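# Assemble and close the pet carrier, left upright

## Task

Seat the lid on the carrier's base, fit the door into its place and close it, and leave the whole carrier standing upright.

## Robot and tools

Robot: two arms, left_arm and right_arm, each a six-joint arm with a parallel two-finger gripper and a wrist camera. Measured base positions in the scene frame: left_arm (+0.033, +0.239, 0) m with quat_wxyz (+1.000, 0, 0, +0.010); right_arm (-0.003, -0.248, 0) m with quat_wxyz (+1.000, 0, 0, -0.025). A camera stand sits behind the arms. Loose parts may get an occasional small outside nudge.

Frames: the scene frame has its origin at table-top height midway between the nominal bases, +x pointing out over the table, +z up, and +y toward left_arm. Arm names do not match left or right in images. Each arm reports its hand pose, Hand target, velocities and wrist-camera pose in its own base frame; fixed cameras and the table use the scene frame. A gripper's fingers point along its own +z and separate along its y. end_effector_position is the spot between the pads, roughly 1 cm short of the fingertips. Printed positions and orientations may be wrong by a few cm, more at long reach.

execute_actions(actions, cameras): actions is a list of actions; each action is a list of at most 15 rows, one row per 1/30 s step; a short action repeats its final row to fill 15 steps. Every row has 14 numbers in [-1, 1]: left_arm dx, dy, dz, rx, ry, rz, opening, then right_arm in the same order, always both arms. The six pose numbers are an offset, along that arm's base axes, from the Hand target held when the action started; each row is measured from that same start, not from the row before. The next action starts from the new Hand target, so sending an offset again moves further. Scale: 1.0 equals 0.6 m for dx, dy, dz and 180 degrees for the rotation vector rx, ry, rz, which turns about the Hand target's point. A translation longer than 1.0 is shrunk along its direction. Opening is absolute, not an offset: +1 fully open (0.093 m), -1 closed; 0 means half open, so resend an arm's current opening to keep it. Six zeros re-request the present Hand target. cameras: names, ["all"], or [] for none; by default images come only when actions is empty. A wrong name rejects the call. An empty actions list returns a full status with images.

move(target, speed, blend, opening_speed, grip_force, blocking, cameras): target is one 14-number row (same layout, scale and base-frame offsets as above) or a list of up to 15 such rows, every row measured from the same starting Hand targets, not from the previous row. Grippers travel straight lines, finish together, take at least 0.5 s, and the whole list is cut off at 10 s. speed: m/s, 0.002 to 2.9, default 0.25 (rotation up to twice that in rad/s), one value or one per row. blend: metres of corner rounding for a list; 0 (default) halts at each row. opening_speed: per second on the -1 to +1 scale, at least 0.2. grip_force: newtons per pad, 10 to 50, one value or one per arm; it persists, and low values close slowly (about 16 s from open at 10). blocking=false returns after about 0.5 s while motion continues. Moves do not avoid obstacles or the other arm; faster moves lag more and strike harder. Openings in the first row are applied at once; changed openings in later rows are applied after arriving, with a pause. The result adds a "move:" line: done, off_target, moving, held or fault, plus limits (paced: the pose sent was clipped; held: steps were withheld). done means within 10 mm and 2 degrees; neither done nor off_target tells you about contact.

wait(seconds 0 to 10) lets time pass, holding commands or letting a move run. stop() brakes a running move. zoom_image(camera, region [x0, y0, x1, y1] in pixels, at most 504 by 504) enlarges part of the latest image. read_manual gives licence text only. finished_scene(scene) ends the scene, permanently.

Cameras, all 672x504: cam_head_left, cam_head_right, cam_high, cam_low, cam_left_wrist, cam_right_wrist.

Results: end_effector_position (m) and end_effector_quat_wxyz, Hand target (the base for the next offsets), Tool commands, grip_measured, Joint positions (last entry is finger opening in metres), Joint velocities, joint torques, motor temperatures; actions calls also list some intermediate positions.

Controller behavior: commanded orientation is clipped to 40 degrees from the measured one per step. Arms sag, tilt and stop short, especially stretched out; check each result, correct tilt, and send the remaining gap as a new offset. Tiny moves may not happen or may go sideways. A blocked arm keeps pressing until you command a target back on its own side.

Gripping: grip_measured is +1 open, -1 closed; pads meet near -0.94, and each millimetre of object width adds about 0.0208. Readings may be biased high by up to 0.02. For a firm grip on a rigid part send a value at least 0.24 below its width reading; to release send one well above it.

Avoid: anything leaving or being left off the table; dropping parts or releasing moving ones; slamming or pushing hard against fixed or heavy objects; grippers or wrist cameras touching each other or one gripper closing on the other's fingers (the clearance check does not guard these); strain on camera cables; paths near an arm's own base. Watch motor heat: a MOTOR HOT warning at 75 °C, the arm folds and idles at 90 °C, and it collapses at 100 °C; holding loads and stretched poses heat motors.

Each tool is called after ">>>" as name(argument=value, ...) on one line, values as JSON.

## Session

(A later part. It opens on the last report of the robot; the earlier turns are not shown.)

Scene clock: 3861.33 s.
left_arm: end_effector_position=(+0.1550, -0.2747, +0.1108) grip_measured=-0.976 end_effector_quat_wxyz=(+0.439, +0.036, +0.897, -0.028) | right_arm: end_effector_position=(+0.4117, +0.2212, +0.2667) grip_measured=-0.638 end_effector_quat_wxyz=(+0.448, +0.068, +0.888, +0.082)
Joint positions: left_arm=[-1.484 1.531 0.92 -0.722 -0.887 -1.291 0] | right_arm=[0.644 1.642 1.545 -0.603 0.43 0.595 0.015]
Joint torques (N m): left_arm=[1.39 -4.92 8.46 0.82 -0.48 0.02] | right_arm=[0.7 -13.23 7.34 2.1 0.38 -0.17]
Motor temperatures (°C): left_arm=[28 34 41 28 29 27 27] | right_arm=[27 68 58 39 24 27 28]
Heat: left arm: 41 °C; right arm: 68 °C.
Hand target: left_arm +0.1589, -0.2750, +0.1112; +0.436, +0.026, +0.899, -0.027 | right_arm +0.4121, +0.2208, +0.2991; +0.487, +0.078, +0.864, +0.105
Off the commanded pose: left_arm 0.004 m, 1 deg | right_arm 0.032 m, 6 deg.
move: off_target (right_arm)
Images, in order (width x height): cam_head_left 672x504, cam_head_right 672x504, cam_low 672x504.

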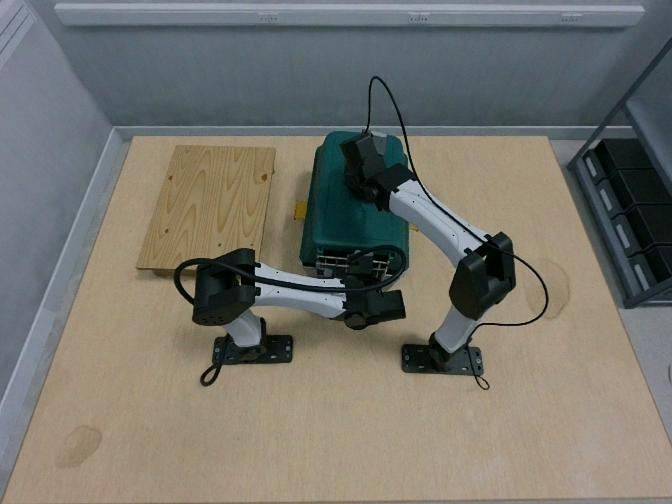

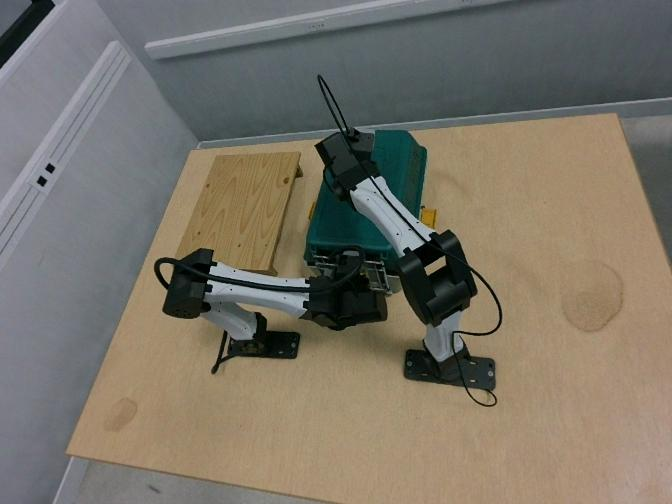

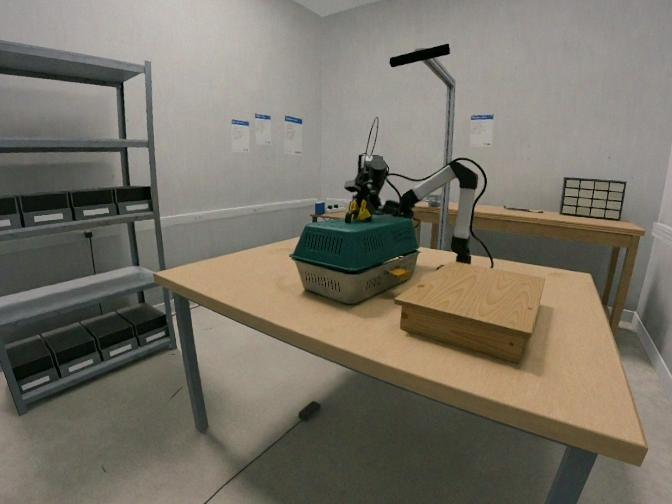

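>>> move(target=[0,0,0,0,0.0,0,-1,-0.006,0.018,0.004,0,-0.004,0,-1], speed=0.06, cameras=["cam_head_left","cam_head_right","cam_low"])

>>> zoom_image(camera="cam_head_left", region=[280, 210, 410, 310])

>>> zoom_image(camera="cam_low", region=[280, 210, 430, 310])

Scene clock: 3875.03 s.
left_arm: end_effector_position=(+0.1550, -0.2747, +0.1108) grip_measured=-0.976 end_effector_quat_wxyz=(+0.439, +0.036, +0.897, -0.028) | right_arm: end_effector_position=(+0.4101, +0.2260, +0.2702) grip_measured=-0.638 end_effector_quat_wxyz=(+0.458, +0.063, +0.883, +0.077)
Joint positions: left_arm=[-1.484 1.531 0.92 -0.722 -0.887 -1.291 0] | right_arm=[0.664 1.642 1.545 -0.59 0.459 0.585 0.015]
Joint torques (N m): left_arm=[1.39 -4.92 8.49 0.82 -0.48 0.02] | right_arm=[1.78 -12.33 8.31 2 0.41 0.08]
Motor temperatures (°C): left_arm=[28 34 41 28 29 27 27] | right_arm=[27 70 57 39 24 27 28]
Heat: left arm: 41 °C; right arm: 70 °C.
Hand target: left_arm +0.1589, -0.2750, +0.1112; +0.436, +0.026, +0.899, -0.027 | right_arm +0.4085, +0.2315, +0.3015; +0.492, +0.077, +0.861, +0.105
Off the commanded pose: left_arm 0.004 m, 1 deg | right_arm 0.032 m, 6 deg.
move: off_target (right_arm)
Images, in order (width x height): cam_head_left 672x504, cam_head_right 672x504, cam_low 672x504.

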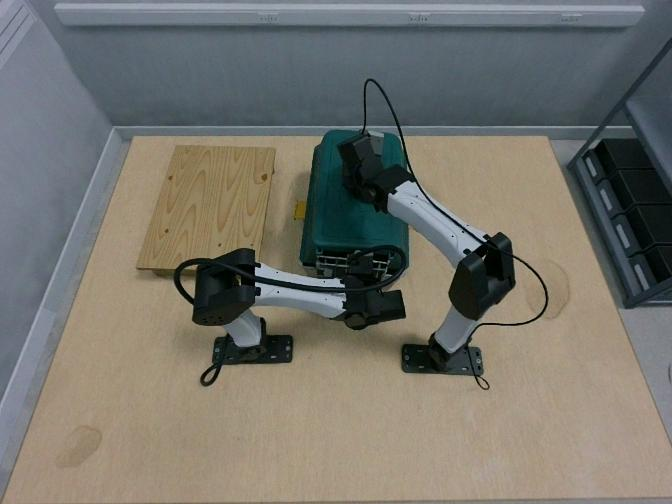

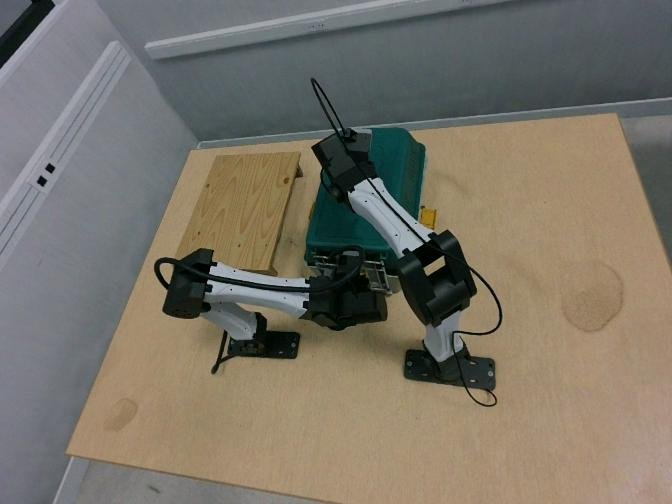

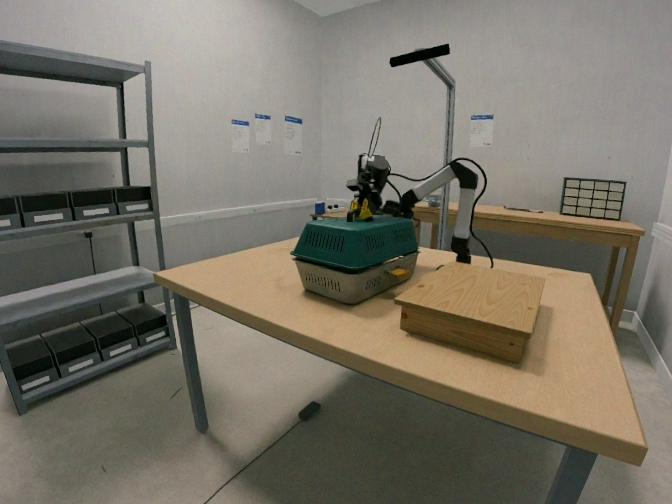

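Scaled by 3.877 from the camera's 672x504 image, which has a finer 960x720 frame.

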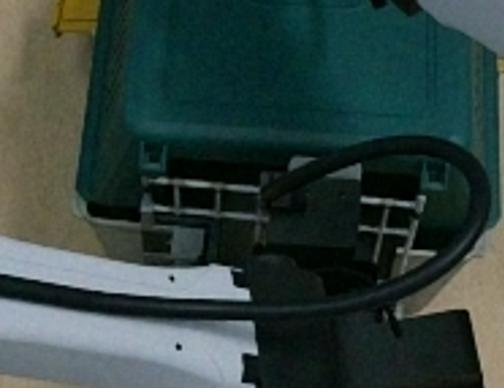

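Scaled by 3.360 from the camera's 672x504 image, which has a finer 960x720 frame.

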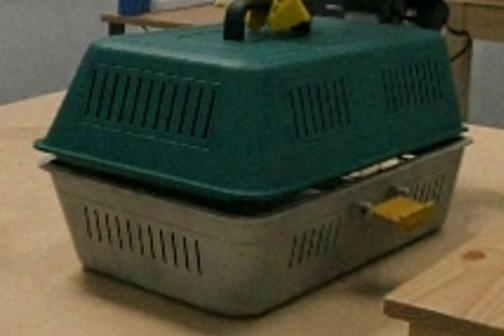

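>>> move(target=[0,0,0,0,0.0,0,-1,-0.004,0.01,-0.014,0.002,0.001,-0.004,-1], speed=0.06, cameras=["cam_head_left","cam_head_right","cam_low"])

>>> zoom_image(camera="cam_head_left", region=[280, 210, 410, 310])

>>> zoom_image(camera="cam_low", region=[280, 210, 430, 310])

Scene clock: 3886.43 s.
left_arm: end_effector_position=(+0.1550, -0.2747, +0.1108) grip_measured=-0.976 end_effector_quat_wxyz=(+0.439, +0.036, +0.897, -0.028) | right_arm: end_effector_position=(+0.4092, +0.2300, +0.2739) grip_measured=-0.638 end_effector_quat_wxyz=(+0.468, +0.063, +0.878, +0.075)
Joint positions: left_arm=[-1.484 1.531 0.92 -0.722 -0.887 -1.291 0] | right_arm=[0.68 1.642 1.545 -0.576 0.485 0.585 0.015]
Joint torques (N m): left_arm=[1.39 -4.92 8.47 0.82 -0.48 0.02] | right_arm=[2.11 -11.41 6.93 2.02 0.36 0.36]
Motor temperatures (°C): left_arm=[28 34 41 28 28 27 27] | right_arm=[27 70 57 39 24 27 28]
Heat: left arm: 41 °C; right arm: 70 °C.
Hand target: left_arm +0.1589, -0.2750, +0.1112; +0.436, +0.026, +0.899, -0.027 | right_arm +0.4061, +0.2376, +0.2931; +0.491, +0.084, +0.861, +0.105
Off the commanded pose: left_arm 0.004 m, 1 deg | right_arm 0.021 m, 5 deg.
move: off_target (right_arm)
Images, in order (width x height): cam_head_left 672x504, cam_head_right 672x504, cam_low 672x504.

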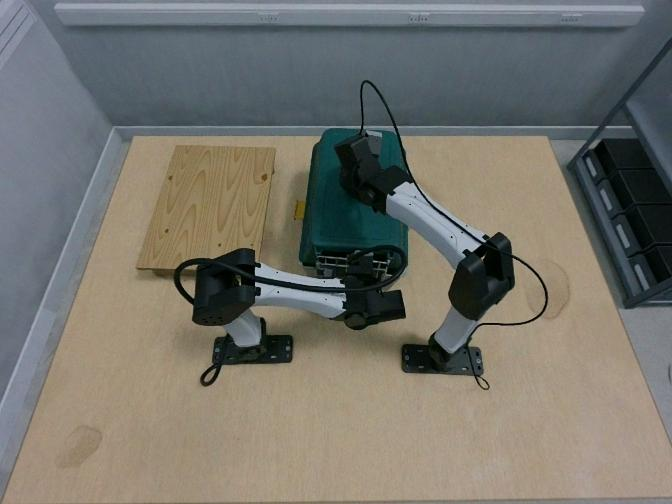

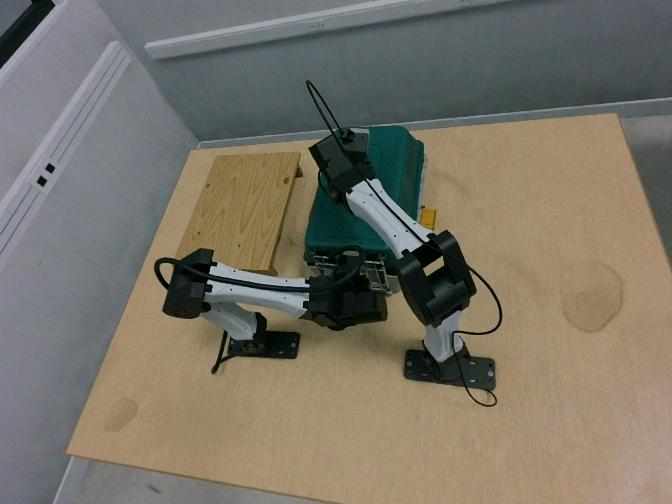

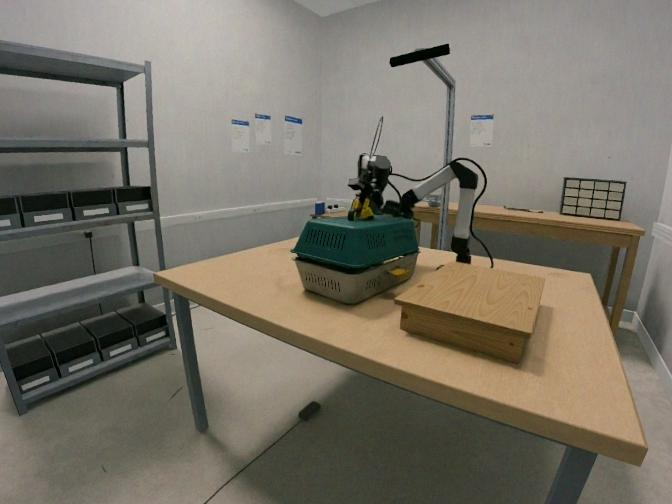

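Scaled by 3.877 from the camera's 672x504 image, which has a finer 960x720 frame.

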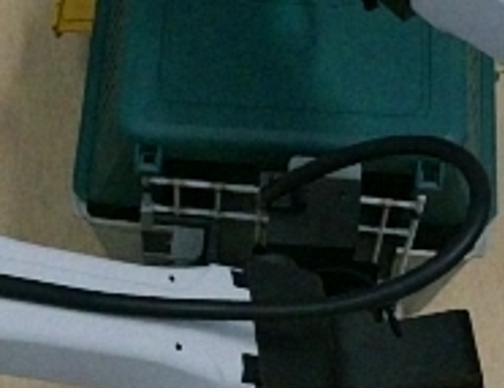

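Scaled by 3.360 from the camera's 672x504 image, which has a finer 960x720 frame.

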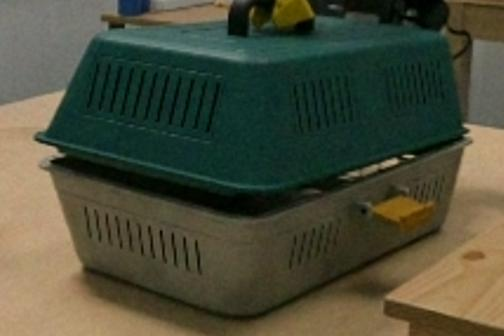

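>>> move(target=[0,0,0,0,0.0,0,-1,-0.003,0.004,-0.016,0.0,0.016,-0.005,-1], speed=0.06, cameras=["cam_head_left","cam_head_right","cam_low"])

>>> zoom_image(camera="cam_head_left", region=[280, 210, 410, 310])

>>> zoom_image(camera="cam_low", region=[280, 210, 430, 310])

Scene clock: 3899.00 s.
left_arm: end_effector_position=(+0.1550, -0.2747, +0.1108) grip_measured=-0.976 end_effector_quat_wxyz=(+0.439, +0.036, +0.897, -0.028) | right_arm: end_effector_position=(+0.4093, +0.2284, +0.2713) grip_measured=-0.638 end_effector_quat_wxyz=(+0.466, +0.070, +0.879, +0.072)
Joint positions: left_arm=[-1.484 1.531 0.92 -0.722 -0.887 -1.291 0] | right_arm=[0.68 1.646 1.545 -0.583 0.494 0.601 0.015]
Joint torques (N m): left_arm=[1.4 -4.9 8.47 0.82 -0.48 0.02] | right_arm=[2.65 -9.44 9.4 1.53 0.28 0.62]
Motor temperatures (°C): left_arm=[28 34 41 28 28 27 27] | right_arm=[27 69 56 40 24 27 28]
Heat: left arm: 41 °C; right arm: 69 °C.
Hand target: left_arm +0.1589, -0.2750, +0.1112; +0.436, +0.026, +0.899, -0.027 | right_arm +0.4043, +0.2400, +0.2835; +0.470, +0.094, +0.872, +0.099
Off the commanded pose: left_arm 0.004 m, 1 deg | right_arm 0.018 m, 4 deg.
move: off_target (right_arm)
Images, in order (width x height): cam_head_left 672x504, cam_head_right 672x504, cam_low 672x504.

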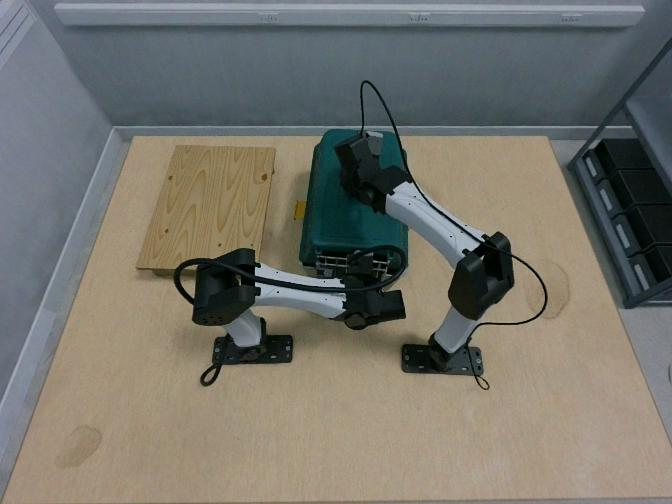

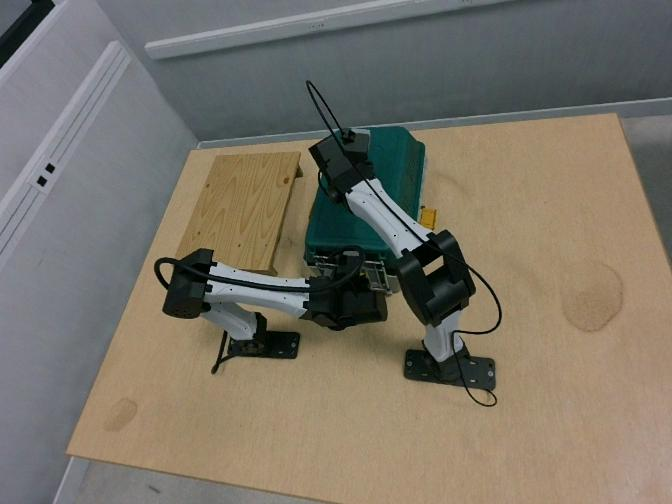

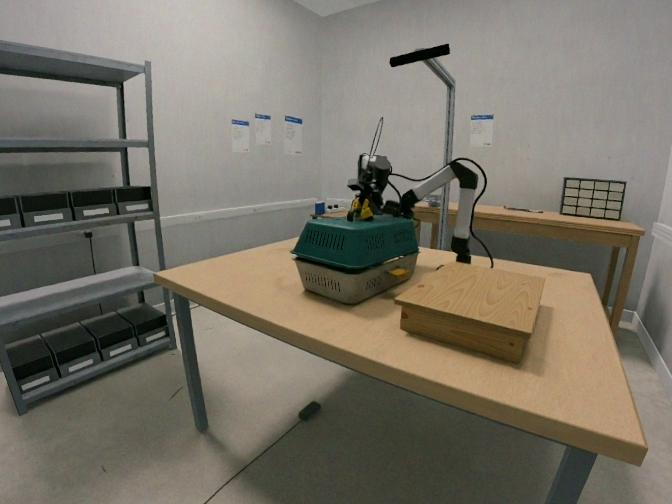

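Scaled by 3.877 from the camera's 672x504 image, which has a finer 960x720 frame.

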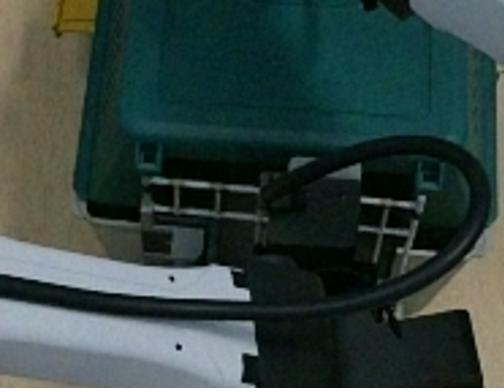

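Scaled by 3.360 from the camera's 672x504 image, which has a finer 960x720 frame.

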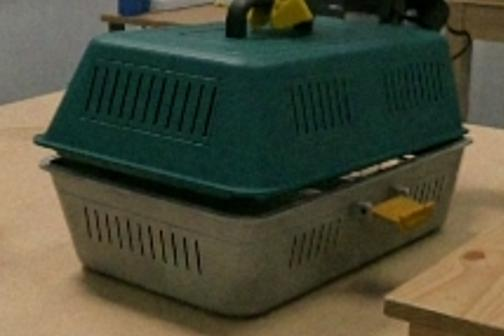

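Level. Keep going down.

>>> move(target=[0,0,0,0,0.0,0,-1,-0.003,0.004,-0.016,0.0,0.008,-0.004,-1], speed=0.06, cameras=["cam_head_left","cam_head_right","cam_low"])

>>> zoom_image(camera="cam_head_left", region=[280, 210, 410, 310])

>>> zoom_image(camera="cam_low", region=[280, 210, 430, 310])

Scene clock: 3907.90 s.
left_arm: end_effector_position=(+0.1550, -0.2747, +0.1108) grip_measured=-0.976 end_effector_quat_wxyz=(+0.439, +0.035, +0.898, -0.028) | right_arm: end_effector_position=(+0.4108, +0.2283, +0.2651) grip_measured=-0.638 end_effector_quat_wxyz=(+0.461, +0.076, +0.882, +0.067)
Joint positions: left_arm=[-1.484 1.531 0.92 -0.722 -0.887 -1.292 0] | right_arm=[0.68 1.659 1.545 -0.587 0.501 0.615 0.015]
Joint torques (N m): left_arm=[1.39 -4.92 8.47 0.82 -0.48 0.03] | right_arm=[3.33 -9.5 9.24 1.39 0.28 0.78]
Motor temperatures (°C): left_arm=[28 34 41 28 28 27 27] | right_arm=[27 67 56 39 24 28 28]
Heat: left arm: 41 °C; right arm: 67 °C.
Hand target: left_arm +0.1589, -0.2750, +0.1112; +0.436, +0.026, +0.899, -0.027 | right_arm +0.4025, +0.2424, +0.2739; +0.460, +0.101, +0.877, +0.094
Off the commanded pose: left_arm 0.004 m, 1 deg | right_arm 0.019 m, 4 deg.
move: off_target (right_arm)
Images, in order (width x height): cam_head_left 672x504, cam_head_right 672x504, cam_low 672x504.

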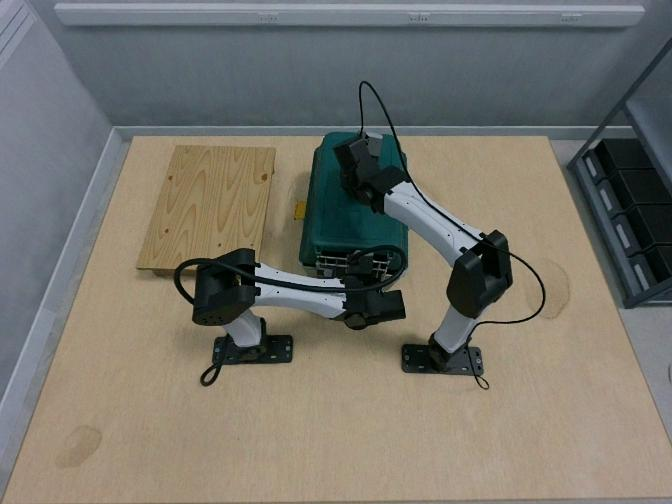

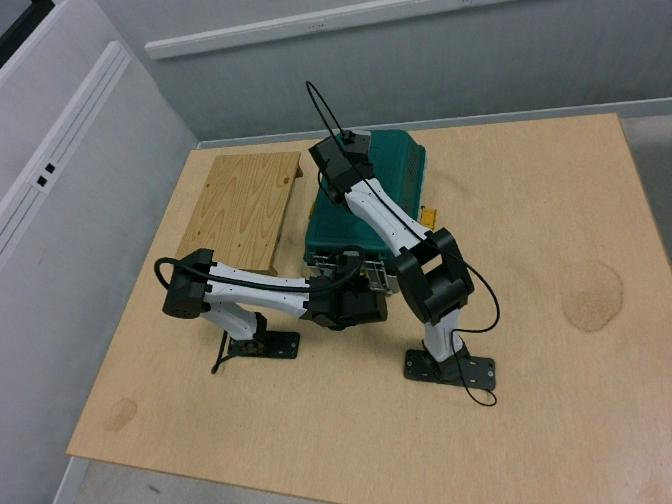

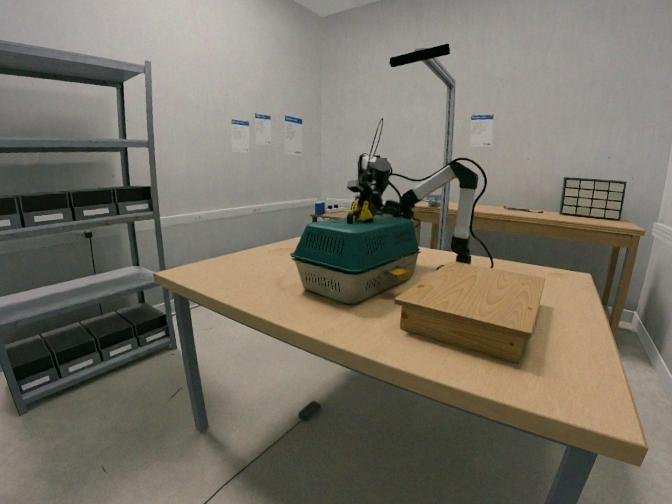

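Scaled by 3.877 from the camera's 672x504 image, which has a finer 960x720 frame.

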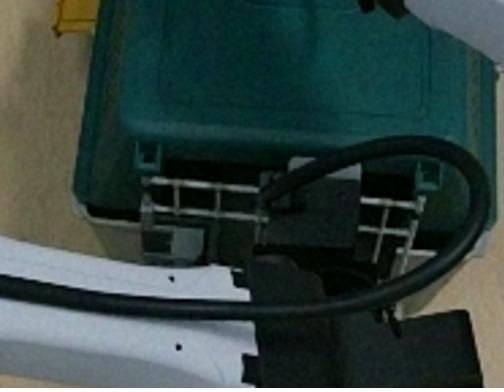

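Scaled by 3.360 from the camera's 672x504 image, which has a finer 960x720 frame.

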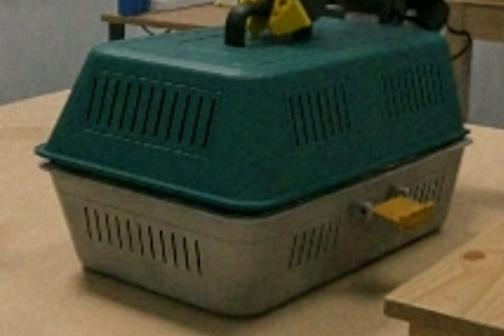

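>>> zoom_image(camera="cam_head_left", region=[303, 236, 338, 264])

>>> zoom_image(camera="cam_head_left", region=[373, 242, 408, 270])

>>> zoom_image(camera="cam_head_left", region=[270, 190, 430, 300])

Scaled by 14.400 from the camera's 672x504 image, which has a finer 960x720 frame.

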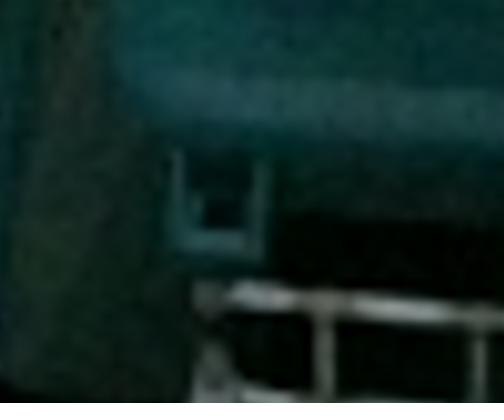

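Scaled by 14.400 from the camera's 672x504 image, which has a finer 960x720 frame.

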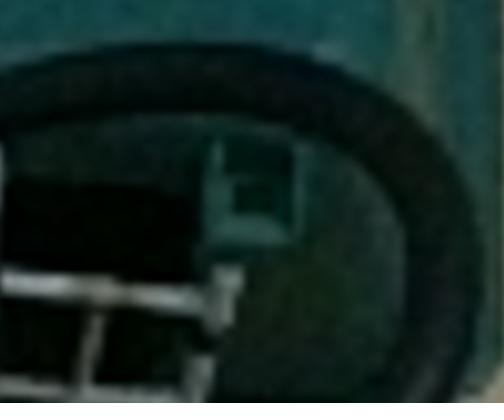

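Scaled by 3.150 from the camera's 672x504 image, which has a finer 960x720 frame.

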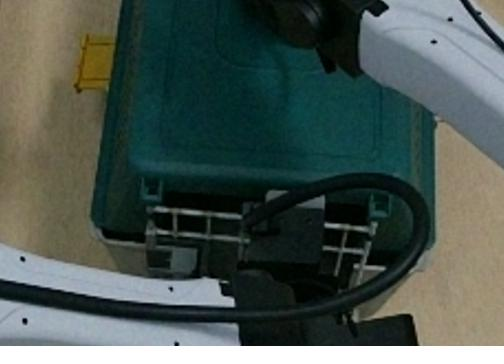

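>>> move(target=[0,0,0,0,0.0,0,-1,0.002,0.01,0.022,0.0,0,0,-1], speed=0.06, cameras=["cam_head_left","cam_low"])

>>> zoom_image(camera="cam_head_left", region=[303, 236, 338, 264])

>>> zoom_image(camera="cam_head_left", region=[373, 242, 408, 270])

>>> zoom_image(camera="cam_low", region=[280, 210, 430, 310])

Scene clock: 3931.33 s.
left_arm: end_effector_position=(+0.1550, -0.2747, +0.1108) grip_measured=-0.976 end_effector_quat_wxyz=(+0.439, +0.033, +0.898, -0.029) | right_arm: end_effector_position=(+0.4092, +0.2343, +0.2696) grip_measured=-0.638 end_effector_quat_wxyz=(+0.451, +0.071, +0.887, +0.062)
Joint positions: left_arm=[-1.484 1.531 0.92 -0.722 -0.887 -1.297 0] | right_arm=[0.693 1.687 1.614 -0.657 0.502 0.623 0.015]
Joint velocities: left_arm=[0.002 -0.007 0.002 0.007 0.066 -0.154 0] | right_arm=[within noise]
Joint torques (N m): left_arm=[1.39 -4.9 8.47 0.82 -0.48 0.09] | right_arm=[3.12 -9.8 10.28 1.45 0.33 0.77]
Motor temperatures (°C): left_arm=[28 34 41 28 28 27 27] | right_arm=[28 63 57 36 24 28 28]
Heat: left arm: 41 °C; right arm: 63 °C.
Hand target: left_arm +0.1589, -0.2751, +0.1112; +0.436, +0.026, +0.899, -0.028 | right_arm +0.4037, +0.2484, +0.2869; +0.460, +0.100, +0.877, +0.094
Off the commanded pose: left_arm 0.004 m, 1 deg | right_arm 0.023 m, 5 deg.
move: off_target (right_arm)
Images, in order (width x height): cam_head_left 672x504, cam_low 672x504.

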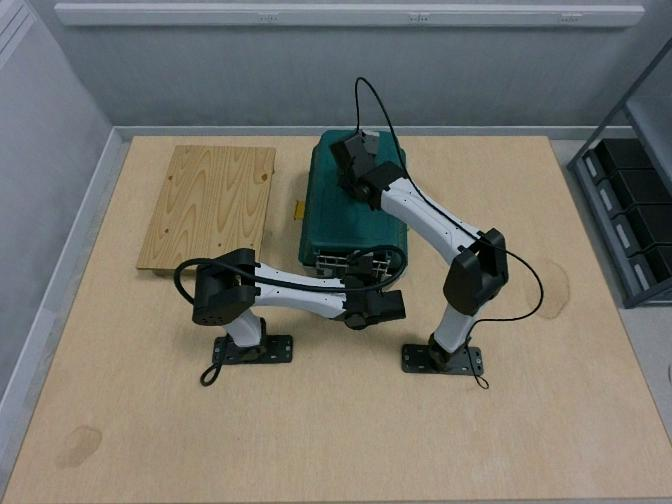

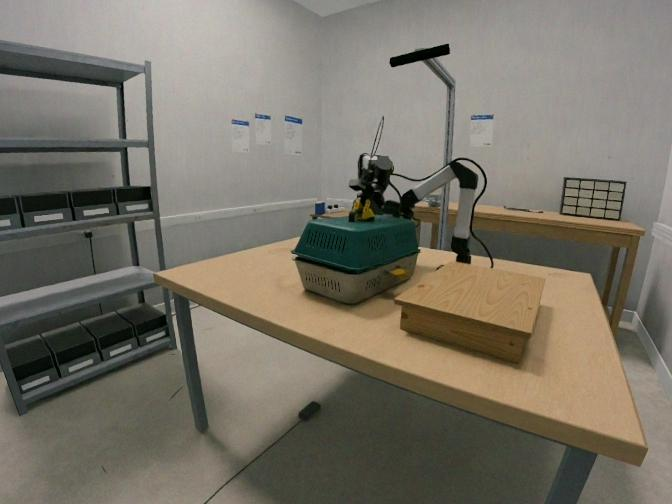

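Scaled by 14.400 from the camera's 672x504 image, which has a finer 960x720 frame.

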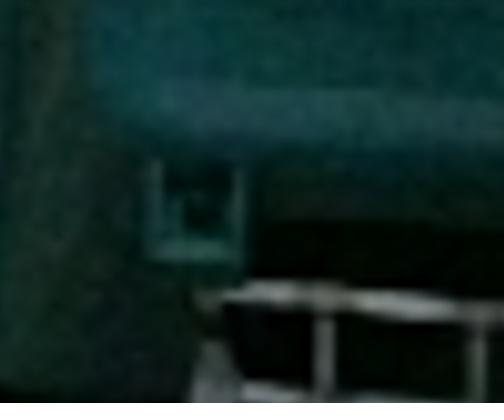

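Scaled by 14.400 from the camera's 672x504 image, which has a finer 960x720 frame.

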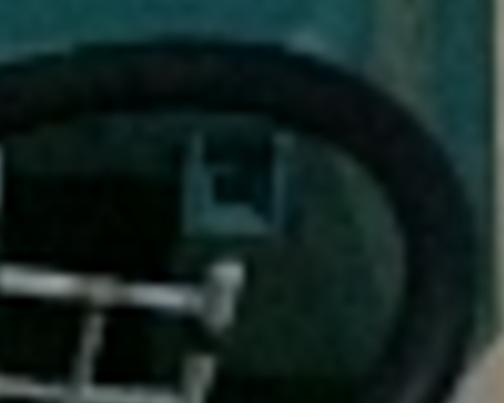

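Scaled by 3.360 from the camera's 672x504 image, which has a finer 960x720 frame.

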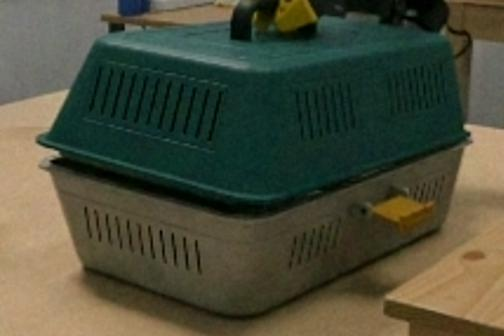

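>>> move(target=[0,0,0,0,0.0,0,-1,-0.001,-0.012,-0.016,0.004,0.0,-0.011,-1], speed=0.06, cameras=["cam_head_left","cam_low"])

>>> zoom_image(camera="cam_head_left", region=[303, 236, 338, 264])

>>> zoom_image(camera="cam_head_left", region=[373, 242, 408, 270])

>>> zoom_image(camera="cam_low", region=[280, 210, 430, 310])

Scene clock: 3947.47 s.
left_arm: end_effector_position=(+0.1550, -0.2745, +0.1108) grip_measured=-0.976 end_effector_quat_wxyz=(+0.439, +0.032, +0.898, -0.029) | right_arm: end_effector_position=(+0.4098, +0.2335, +0.2685) grip_measured=-0.638 end_effector_quat_wxyz=(+0.453, +0.075, +0.886, +0.061)
Joint positions: left_arm=[-1.484 1.531 0.92 -0.723 -0.888 -1.3 0] | right_arm=[0.693 1.687 1.608 -0.651 0.509 0.631 0.015]
Joint torques (N m): left_arm=[1.39 -4.92 8.47 0.85 -0.48 0.1] | right_arm=[2.61 -10.95 6.69 1.66 0.41 0.99]
Motor temperatures (°C): left_arm=[28 34 41 28 28 27 27] | right_arm=[28 62 62 35 24 28 28]
Heat: left arm: 41 °C; right arm: 62 °C.
Hand target: left_arm +0.1589, -0.2751, +0.1112; +0.436, +0.026, +0.899, -0.028 | right_arm +0.4031, +0.2412, +0.2773; +0.461, +0.118, +0.875, +0.092
Off the commanded pose: left_arm 0.004 m, 1 deg | right_arm 0.013 m, 6 deg.
move: off_target (right_arm)
Images, in order (width x height): cam_head_left 672x504, cam_low 672x504.

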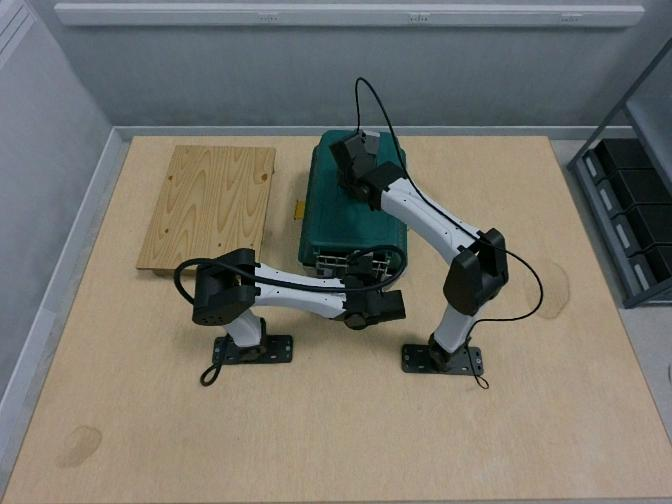

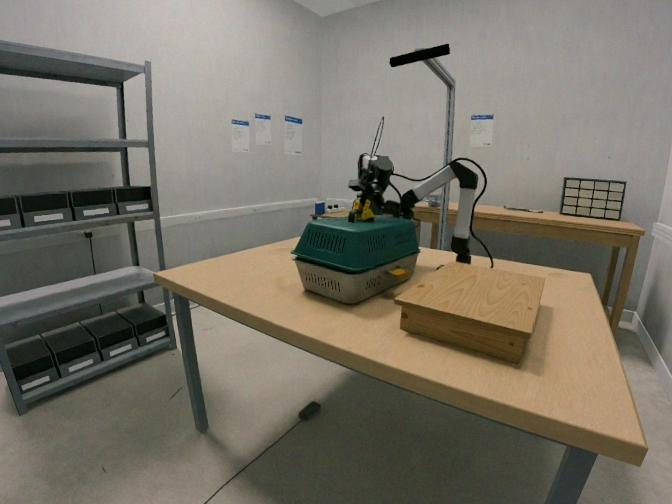

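Scaled by 14.400 from the camera's 672x504 image, which has a finer 960x720 frame.

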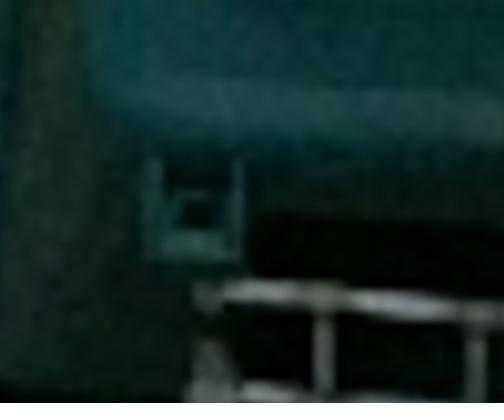

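Scaled by 14.400 from the camera's 672x504 image, which has a finer 960x720 frame.

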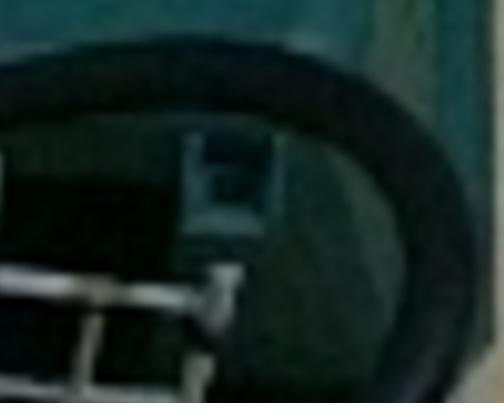

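Scaled by 3.360 from the camera's 672x504 image, which has a finer 960x720 frame.

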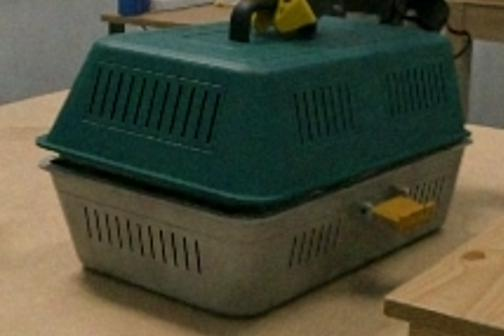

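>>> move(target=[0,0,0,0,0.0,0,-1,-0.001,-0.004,-0.024,0.002,0.002,-0.004,-1], speed=0.06, cameras=["cam_head_left","cam_low"])

>>> zoom_image(camera="cam_head_left", region=[303, 236, 338, 264])

>>> zoom_image(camera="cam_head_left", region=[373, 242, 408, 270])

>>> zoom_image(camera="cam_low", region=[280, 210, 430, 310])

Scene clock: 3964.53 s.
left_arm: end_effector_position=(+0.1547, -0.2744, +0.1107) grip_measured=-0.976 end_effector_quat_wxyz=(+0.439, +0.032, +0.898, -0.029) | right_arm: end_effector_position=(+0.4110, +0.2301, +0.2642) grip_measured=-0.638 end_effector_quat_wxyz=(+0.462, +0.082, +0.881, +0.057)
Joint positions: left_arm=[-1.485 1.531 0.92 -0.725 -0.888 -1.302 0] | right_arm=[0.693 1.676 1.563 -0.603 0.532 0.632 0.015]
Joint torques (N m): left_arm=[1.48 -4.9 8.47 0.85 -0.48 0.13] | right_arm=[2.47 -10.55 5.5 1.58 0.25 1.14]
Motor temperatures (°C): left_arm=[28 34 41 28 28 27 27] | right_arm=[28 63 60 35 24 29 28]
Heat: left arm: 41 °C; right arm: 63 °C.
Hand target: left_arm +0.1588, -0.2751, +0.1112; +0.436, +0.026, +0.899, -0.027 | right_arm +0.4025, +0.2388, +0.2630; +0.458, +0.126, +0.875, +0.091
Off the commanded pose: left_arm 0.004 m, 1 deg | right_arm 0.012 m, 6 deg.
move: off_target (right_arm)
Images, in order (width x height): cam_head_left 672x504, cam_low 672x504.

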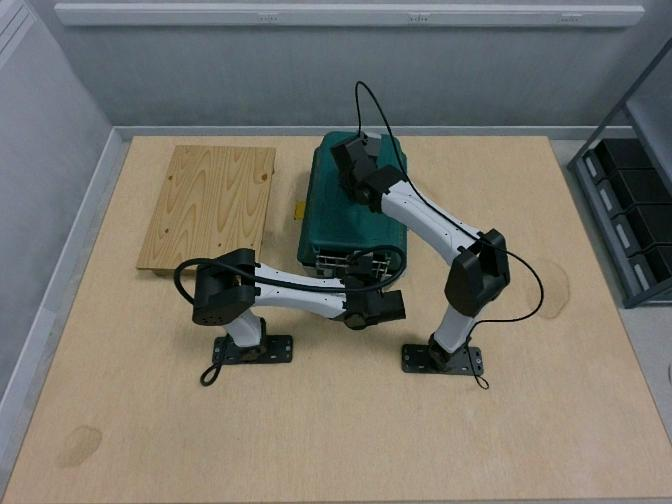

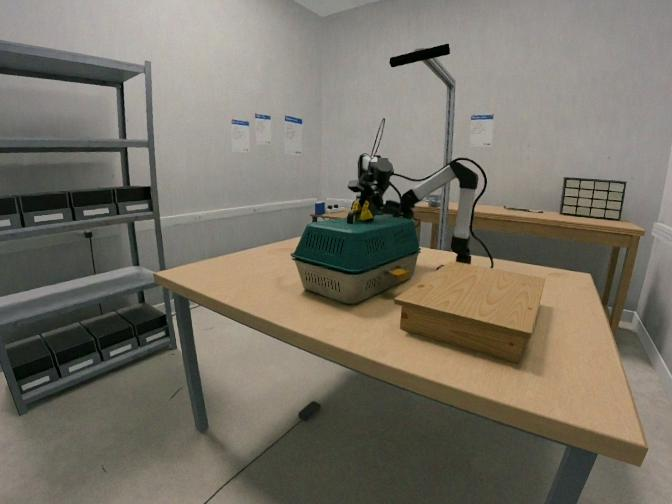

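Scaled by 14.400 from the camera's 672x504 image, which has a finer 960x720 frame.

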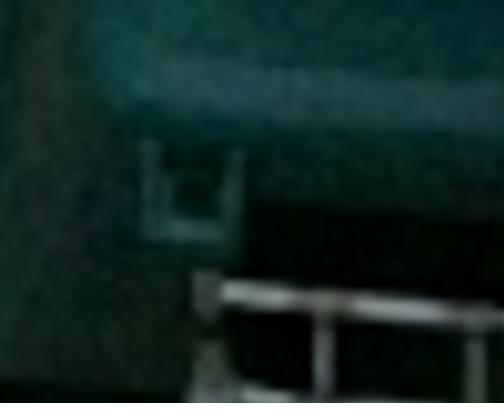

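Scaled by 14.400 from the camera's 672x504 image, which has a finer 960x720 frame.

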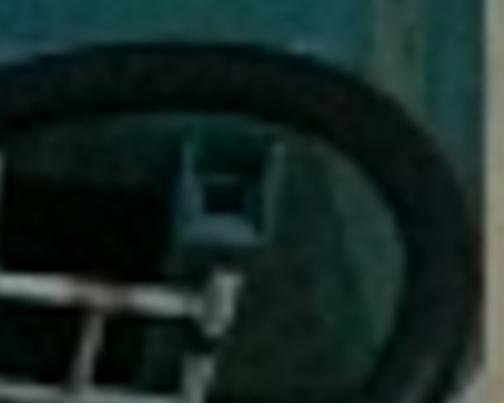

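Scaled by 3.360 from the camera's 672x504 image, which has a finer 960x720 frame.

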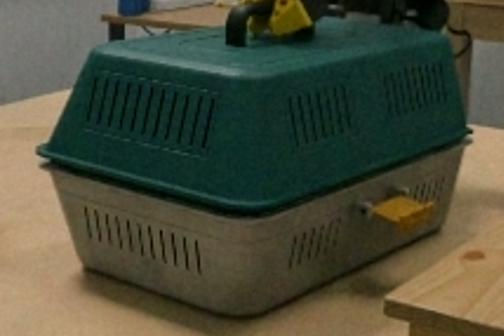

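>>> move(target=[0,0,0,0,0.0,0,-1,-0.014,0.0,0.01,0.0,-0.010,0,-1], speed=0.06, cameras=["cam_head_left","cam_low"])

>>> zoom_image(camera="cam_head_left", region=[303, 236, 338, 264])

>>> zoom_image(camera="cam_head_left", region=[373, 242, 408, 270])

>>> zoom_image(camera="cam_low", region=[280, 210, 430, 310])

Scene clock: 3980.23 s.
left_arm: end_effector_position=(+0.1540, -0.2743, +0.1107) grip_measured=-0.976 end_effector_quat_wxyz=(+0.439, +0.034, +0.898, -0.028) | right_arm: end_effector_position=(+0.4107, +0.2274, +0.2649) grip_measured=-0.638 end_effector_quat_wxyz=(+0.473, +0.090, +0.875, +0.061)
Joint positions: left_arm=[-1.488 1.531 0.92 -0.728 -0.889 -1.302 0] | right_arm=[0.693 1.657 1.525 -0.561 0.544 0.636 0.015]
Joint torques (N m): left_arm=[1.77 -4.9 8.47 0.88 -0.47 0.13] | right_arm=[4.14 -11.86 5.31 1.5 0.37 1.07]
Motor temperatures (°C): left_arm=[28 34 42 28 28 27 27] | right_arm=[28 63 58 35 24 30 28]
Heat: left arm: 42 °C; right arm: 63 °C.
Hand target: left_arm +0.1589, -0.2751, +0.1113; +0.436, +0.026, +0.899, -0.028 | right_arm +0.3941, +0.2388, +0.2690; +0.472, +0.124, +0.868, +0.093
Off the commanded pose: left_arm 0.005 m, 1 deg | right_arm 0.021 m, 5 deg.
move: off_target (right_arm)
Images, in order (width x height): cam_head_left 672x504, cam_low 672x504.

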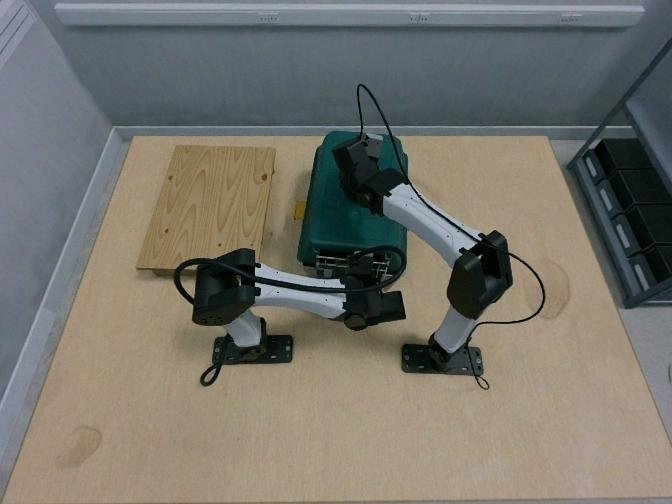

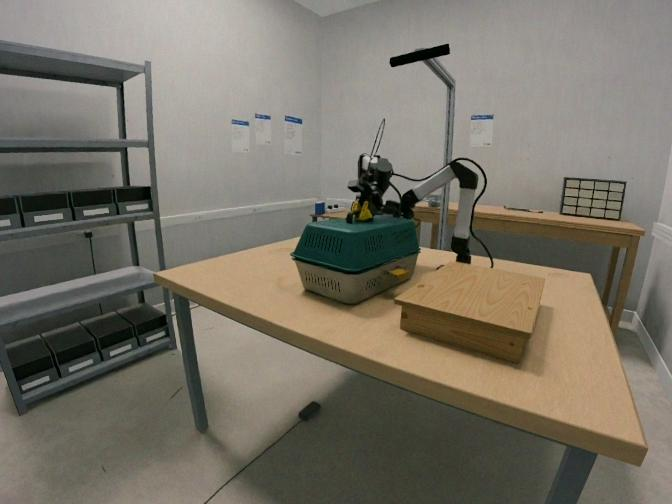

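Scaled by 14.400 from the camera's 672x504 image, which has a finer 960x720 frame.

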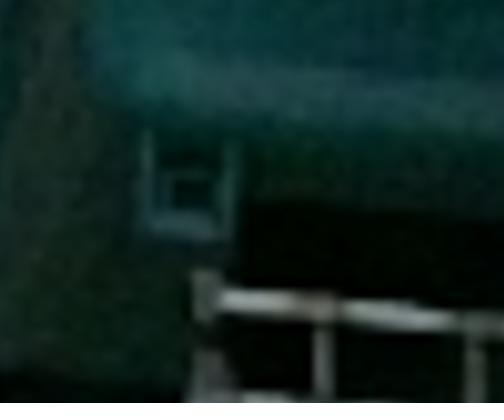

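Scaled by 14.400 from the camera's 672x504 image, which has a finer 960x720 frame.

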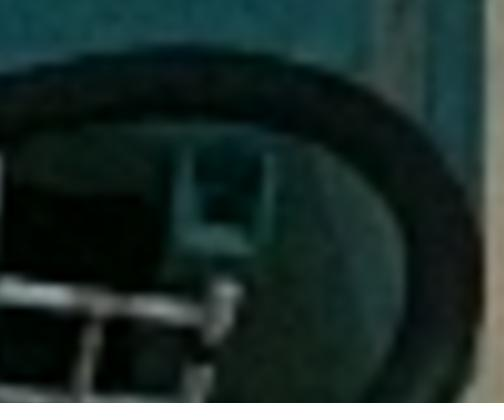

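Scaled by 3.360 from the camera's 672x504 image, which has a finer 960x720 frame.

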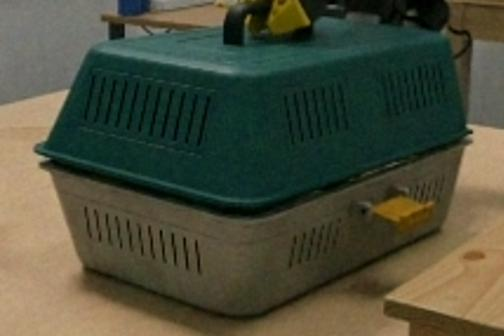

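>>> move(target=[0,0,0,0,0.0,0,-1,-0.012,-0.006,0.025,0.0,0,0,-1], speed=0.06, cameras=["cam_head_left","cam_low"])

>>> zoom_image(camera="cam_head_left", region=[303, 236, 338, 264])

>>> zoom_image(camera="cam_head_left", region=[373, 242, 408, 270])

>>> zoom_image(camera="cam_low", region=[280, 210, 430, 310])

Scene clock: 4009.30 s.
left_arm: end_effector_position=(+0.1536, -0.2742, +0.1108) grip_measured=-0.976 end_effector_quat_wxyz=(+0.439, +0.035, +0.897, -0.028) | right_arm: end_effector_position=(+0.4099, +0.2247, +0.2669) grip_measured=-0.638 end_effector_quat_wxyz=(+0.475, +0.093, +0.873, +0.057)
Joint positions: left_arm=[-1.489 1.531 0.92 -0.729 -0.889 -1.302 0] | right_arm=[0.693 1.652 1.525 -0.566 0.558 0.639 0.015]
Joint torques (N m): left_arm=[1.94 -4.9 8.46 0.89 -0.46 0.13] | right_arm=[4.42 -13.44 7.82 1.08 0.3 1.04]
Motor temperatures (°C): left_arm=[28 34 42 28 28 27 27] | right_arm=[28 61 54 34 24 30 28]
Heat: left arm: 42 °C; right arm: 61 °C.
Hand target: left_arm +0.1589, -0.2750, +0.1112; +0.436, +0.026, +0.899, -0.027 | right_arm +0.3869, +0.2351, +0.2841; +0.472, +0.124, +0.868, +0.093
Off the commanded pose: left_arm 0.005 m, 1 deg | right_arm 0.030 m, 6 deg.
move: off_target (right_arm)
Images, in order (width x height): cam_head_left 672x504, cam_low 672x504.

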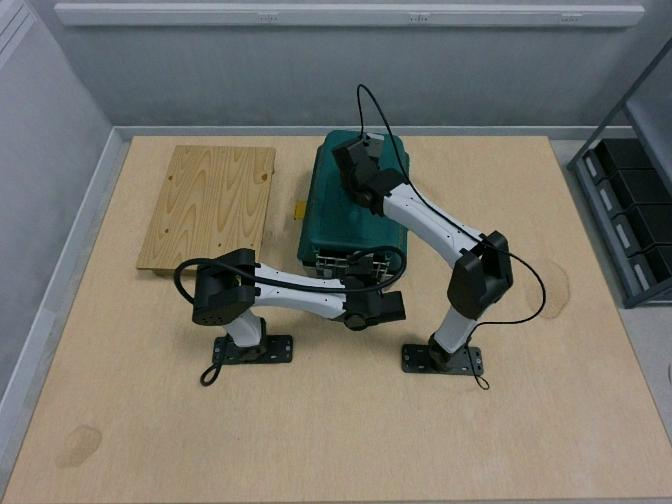

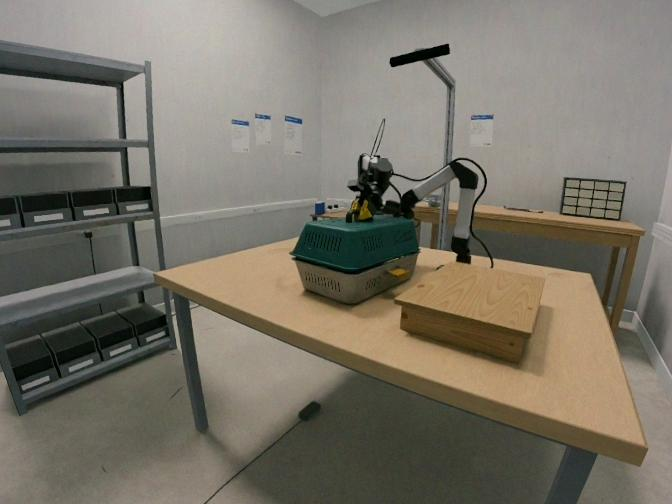

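Scaled by 14.400 from the camera's 672x504 image, which has a finer 960x720 frame.

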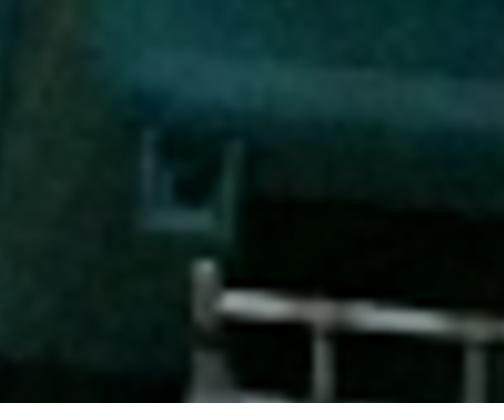

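Scaled by 14.400 from the camera's 672x504 image, which has a finer 960x720 frame.

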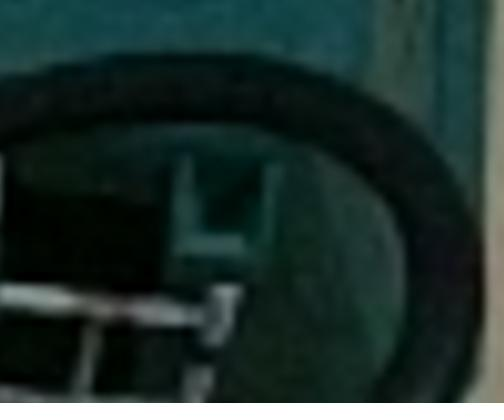

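Scaled by 3.360 from the camera's 672x504 image, which has a finer 960x720 frame.

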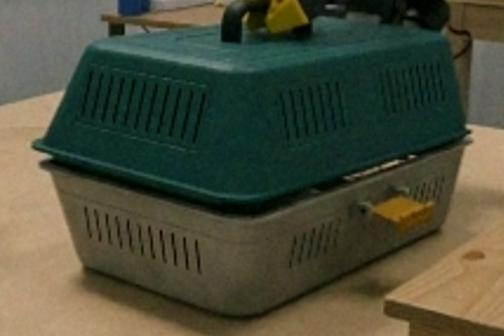

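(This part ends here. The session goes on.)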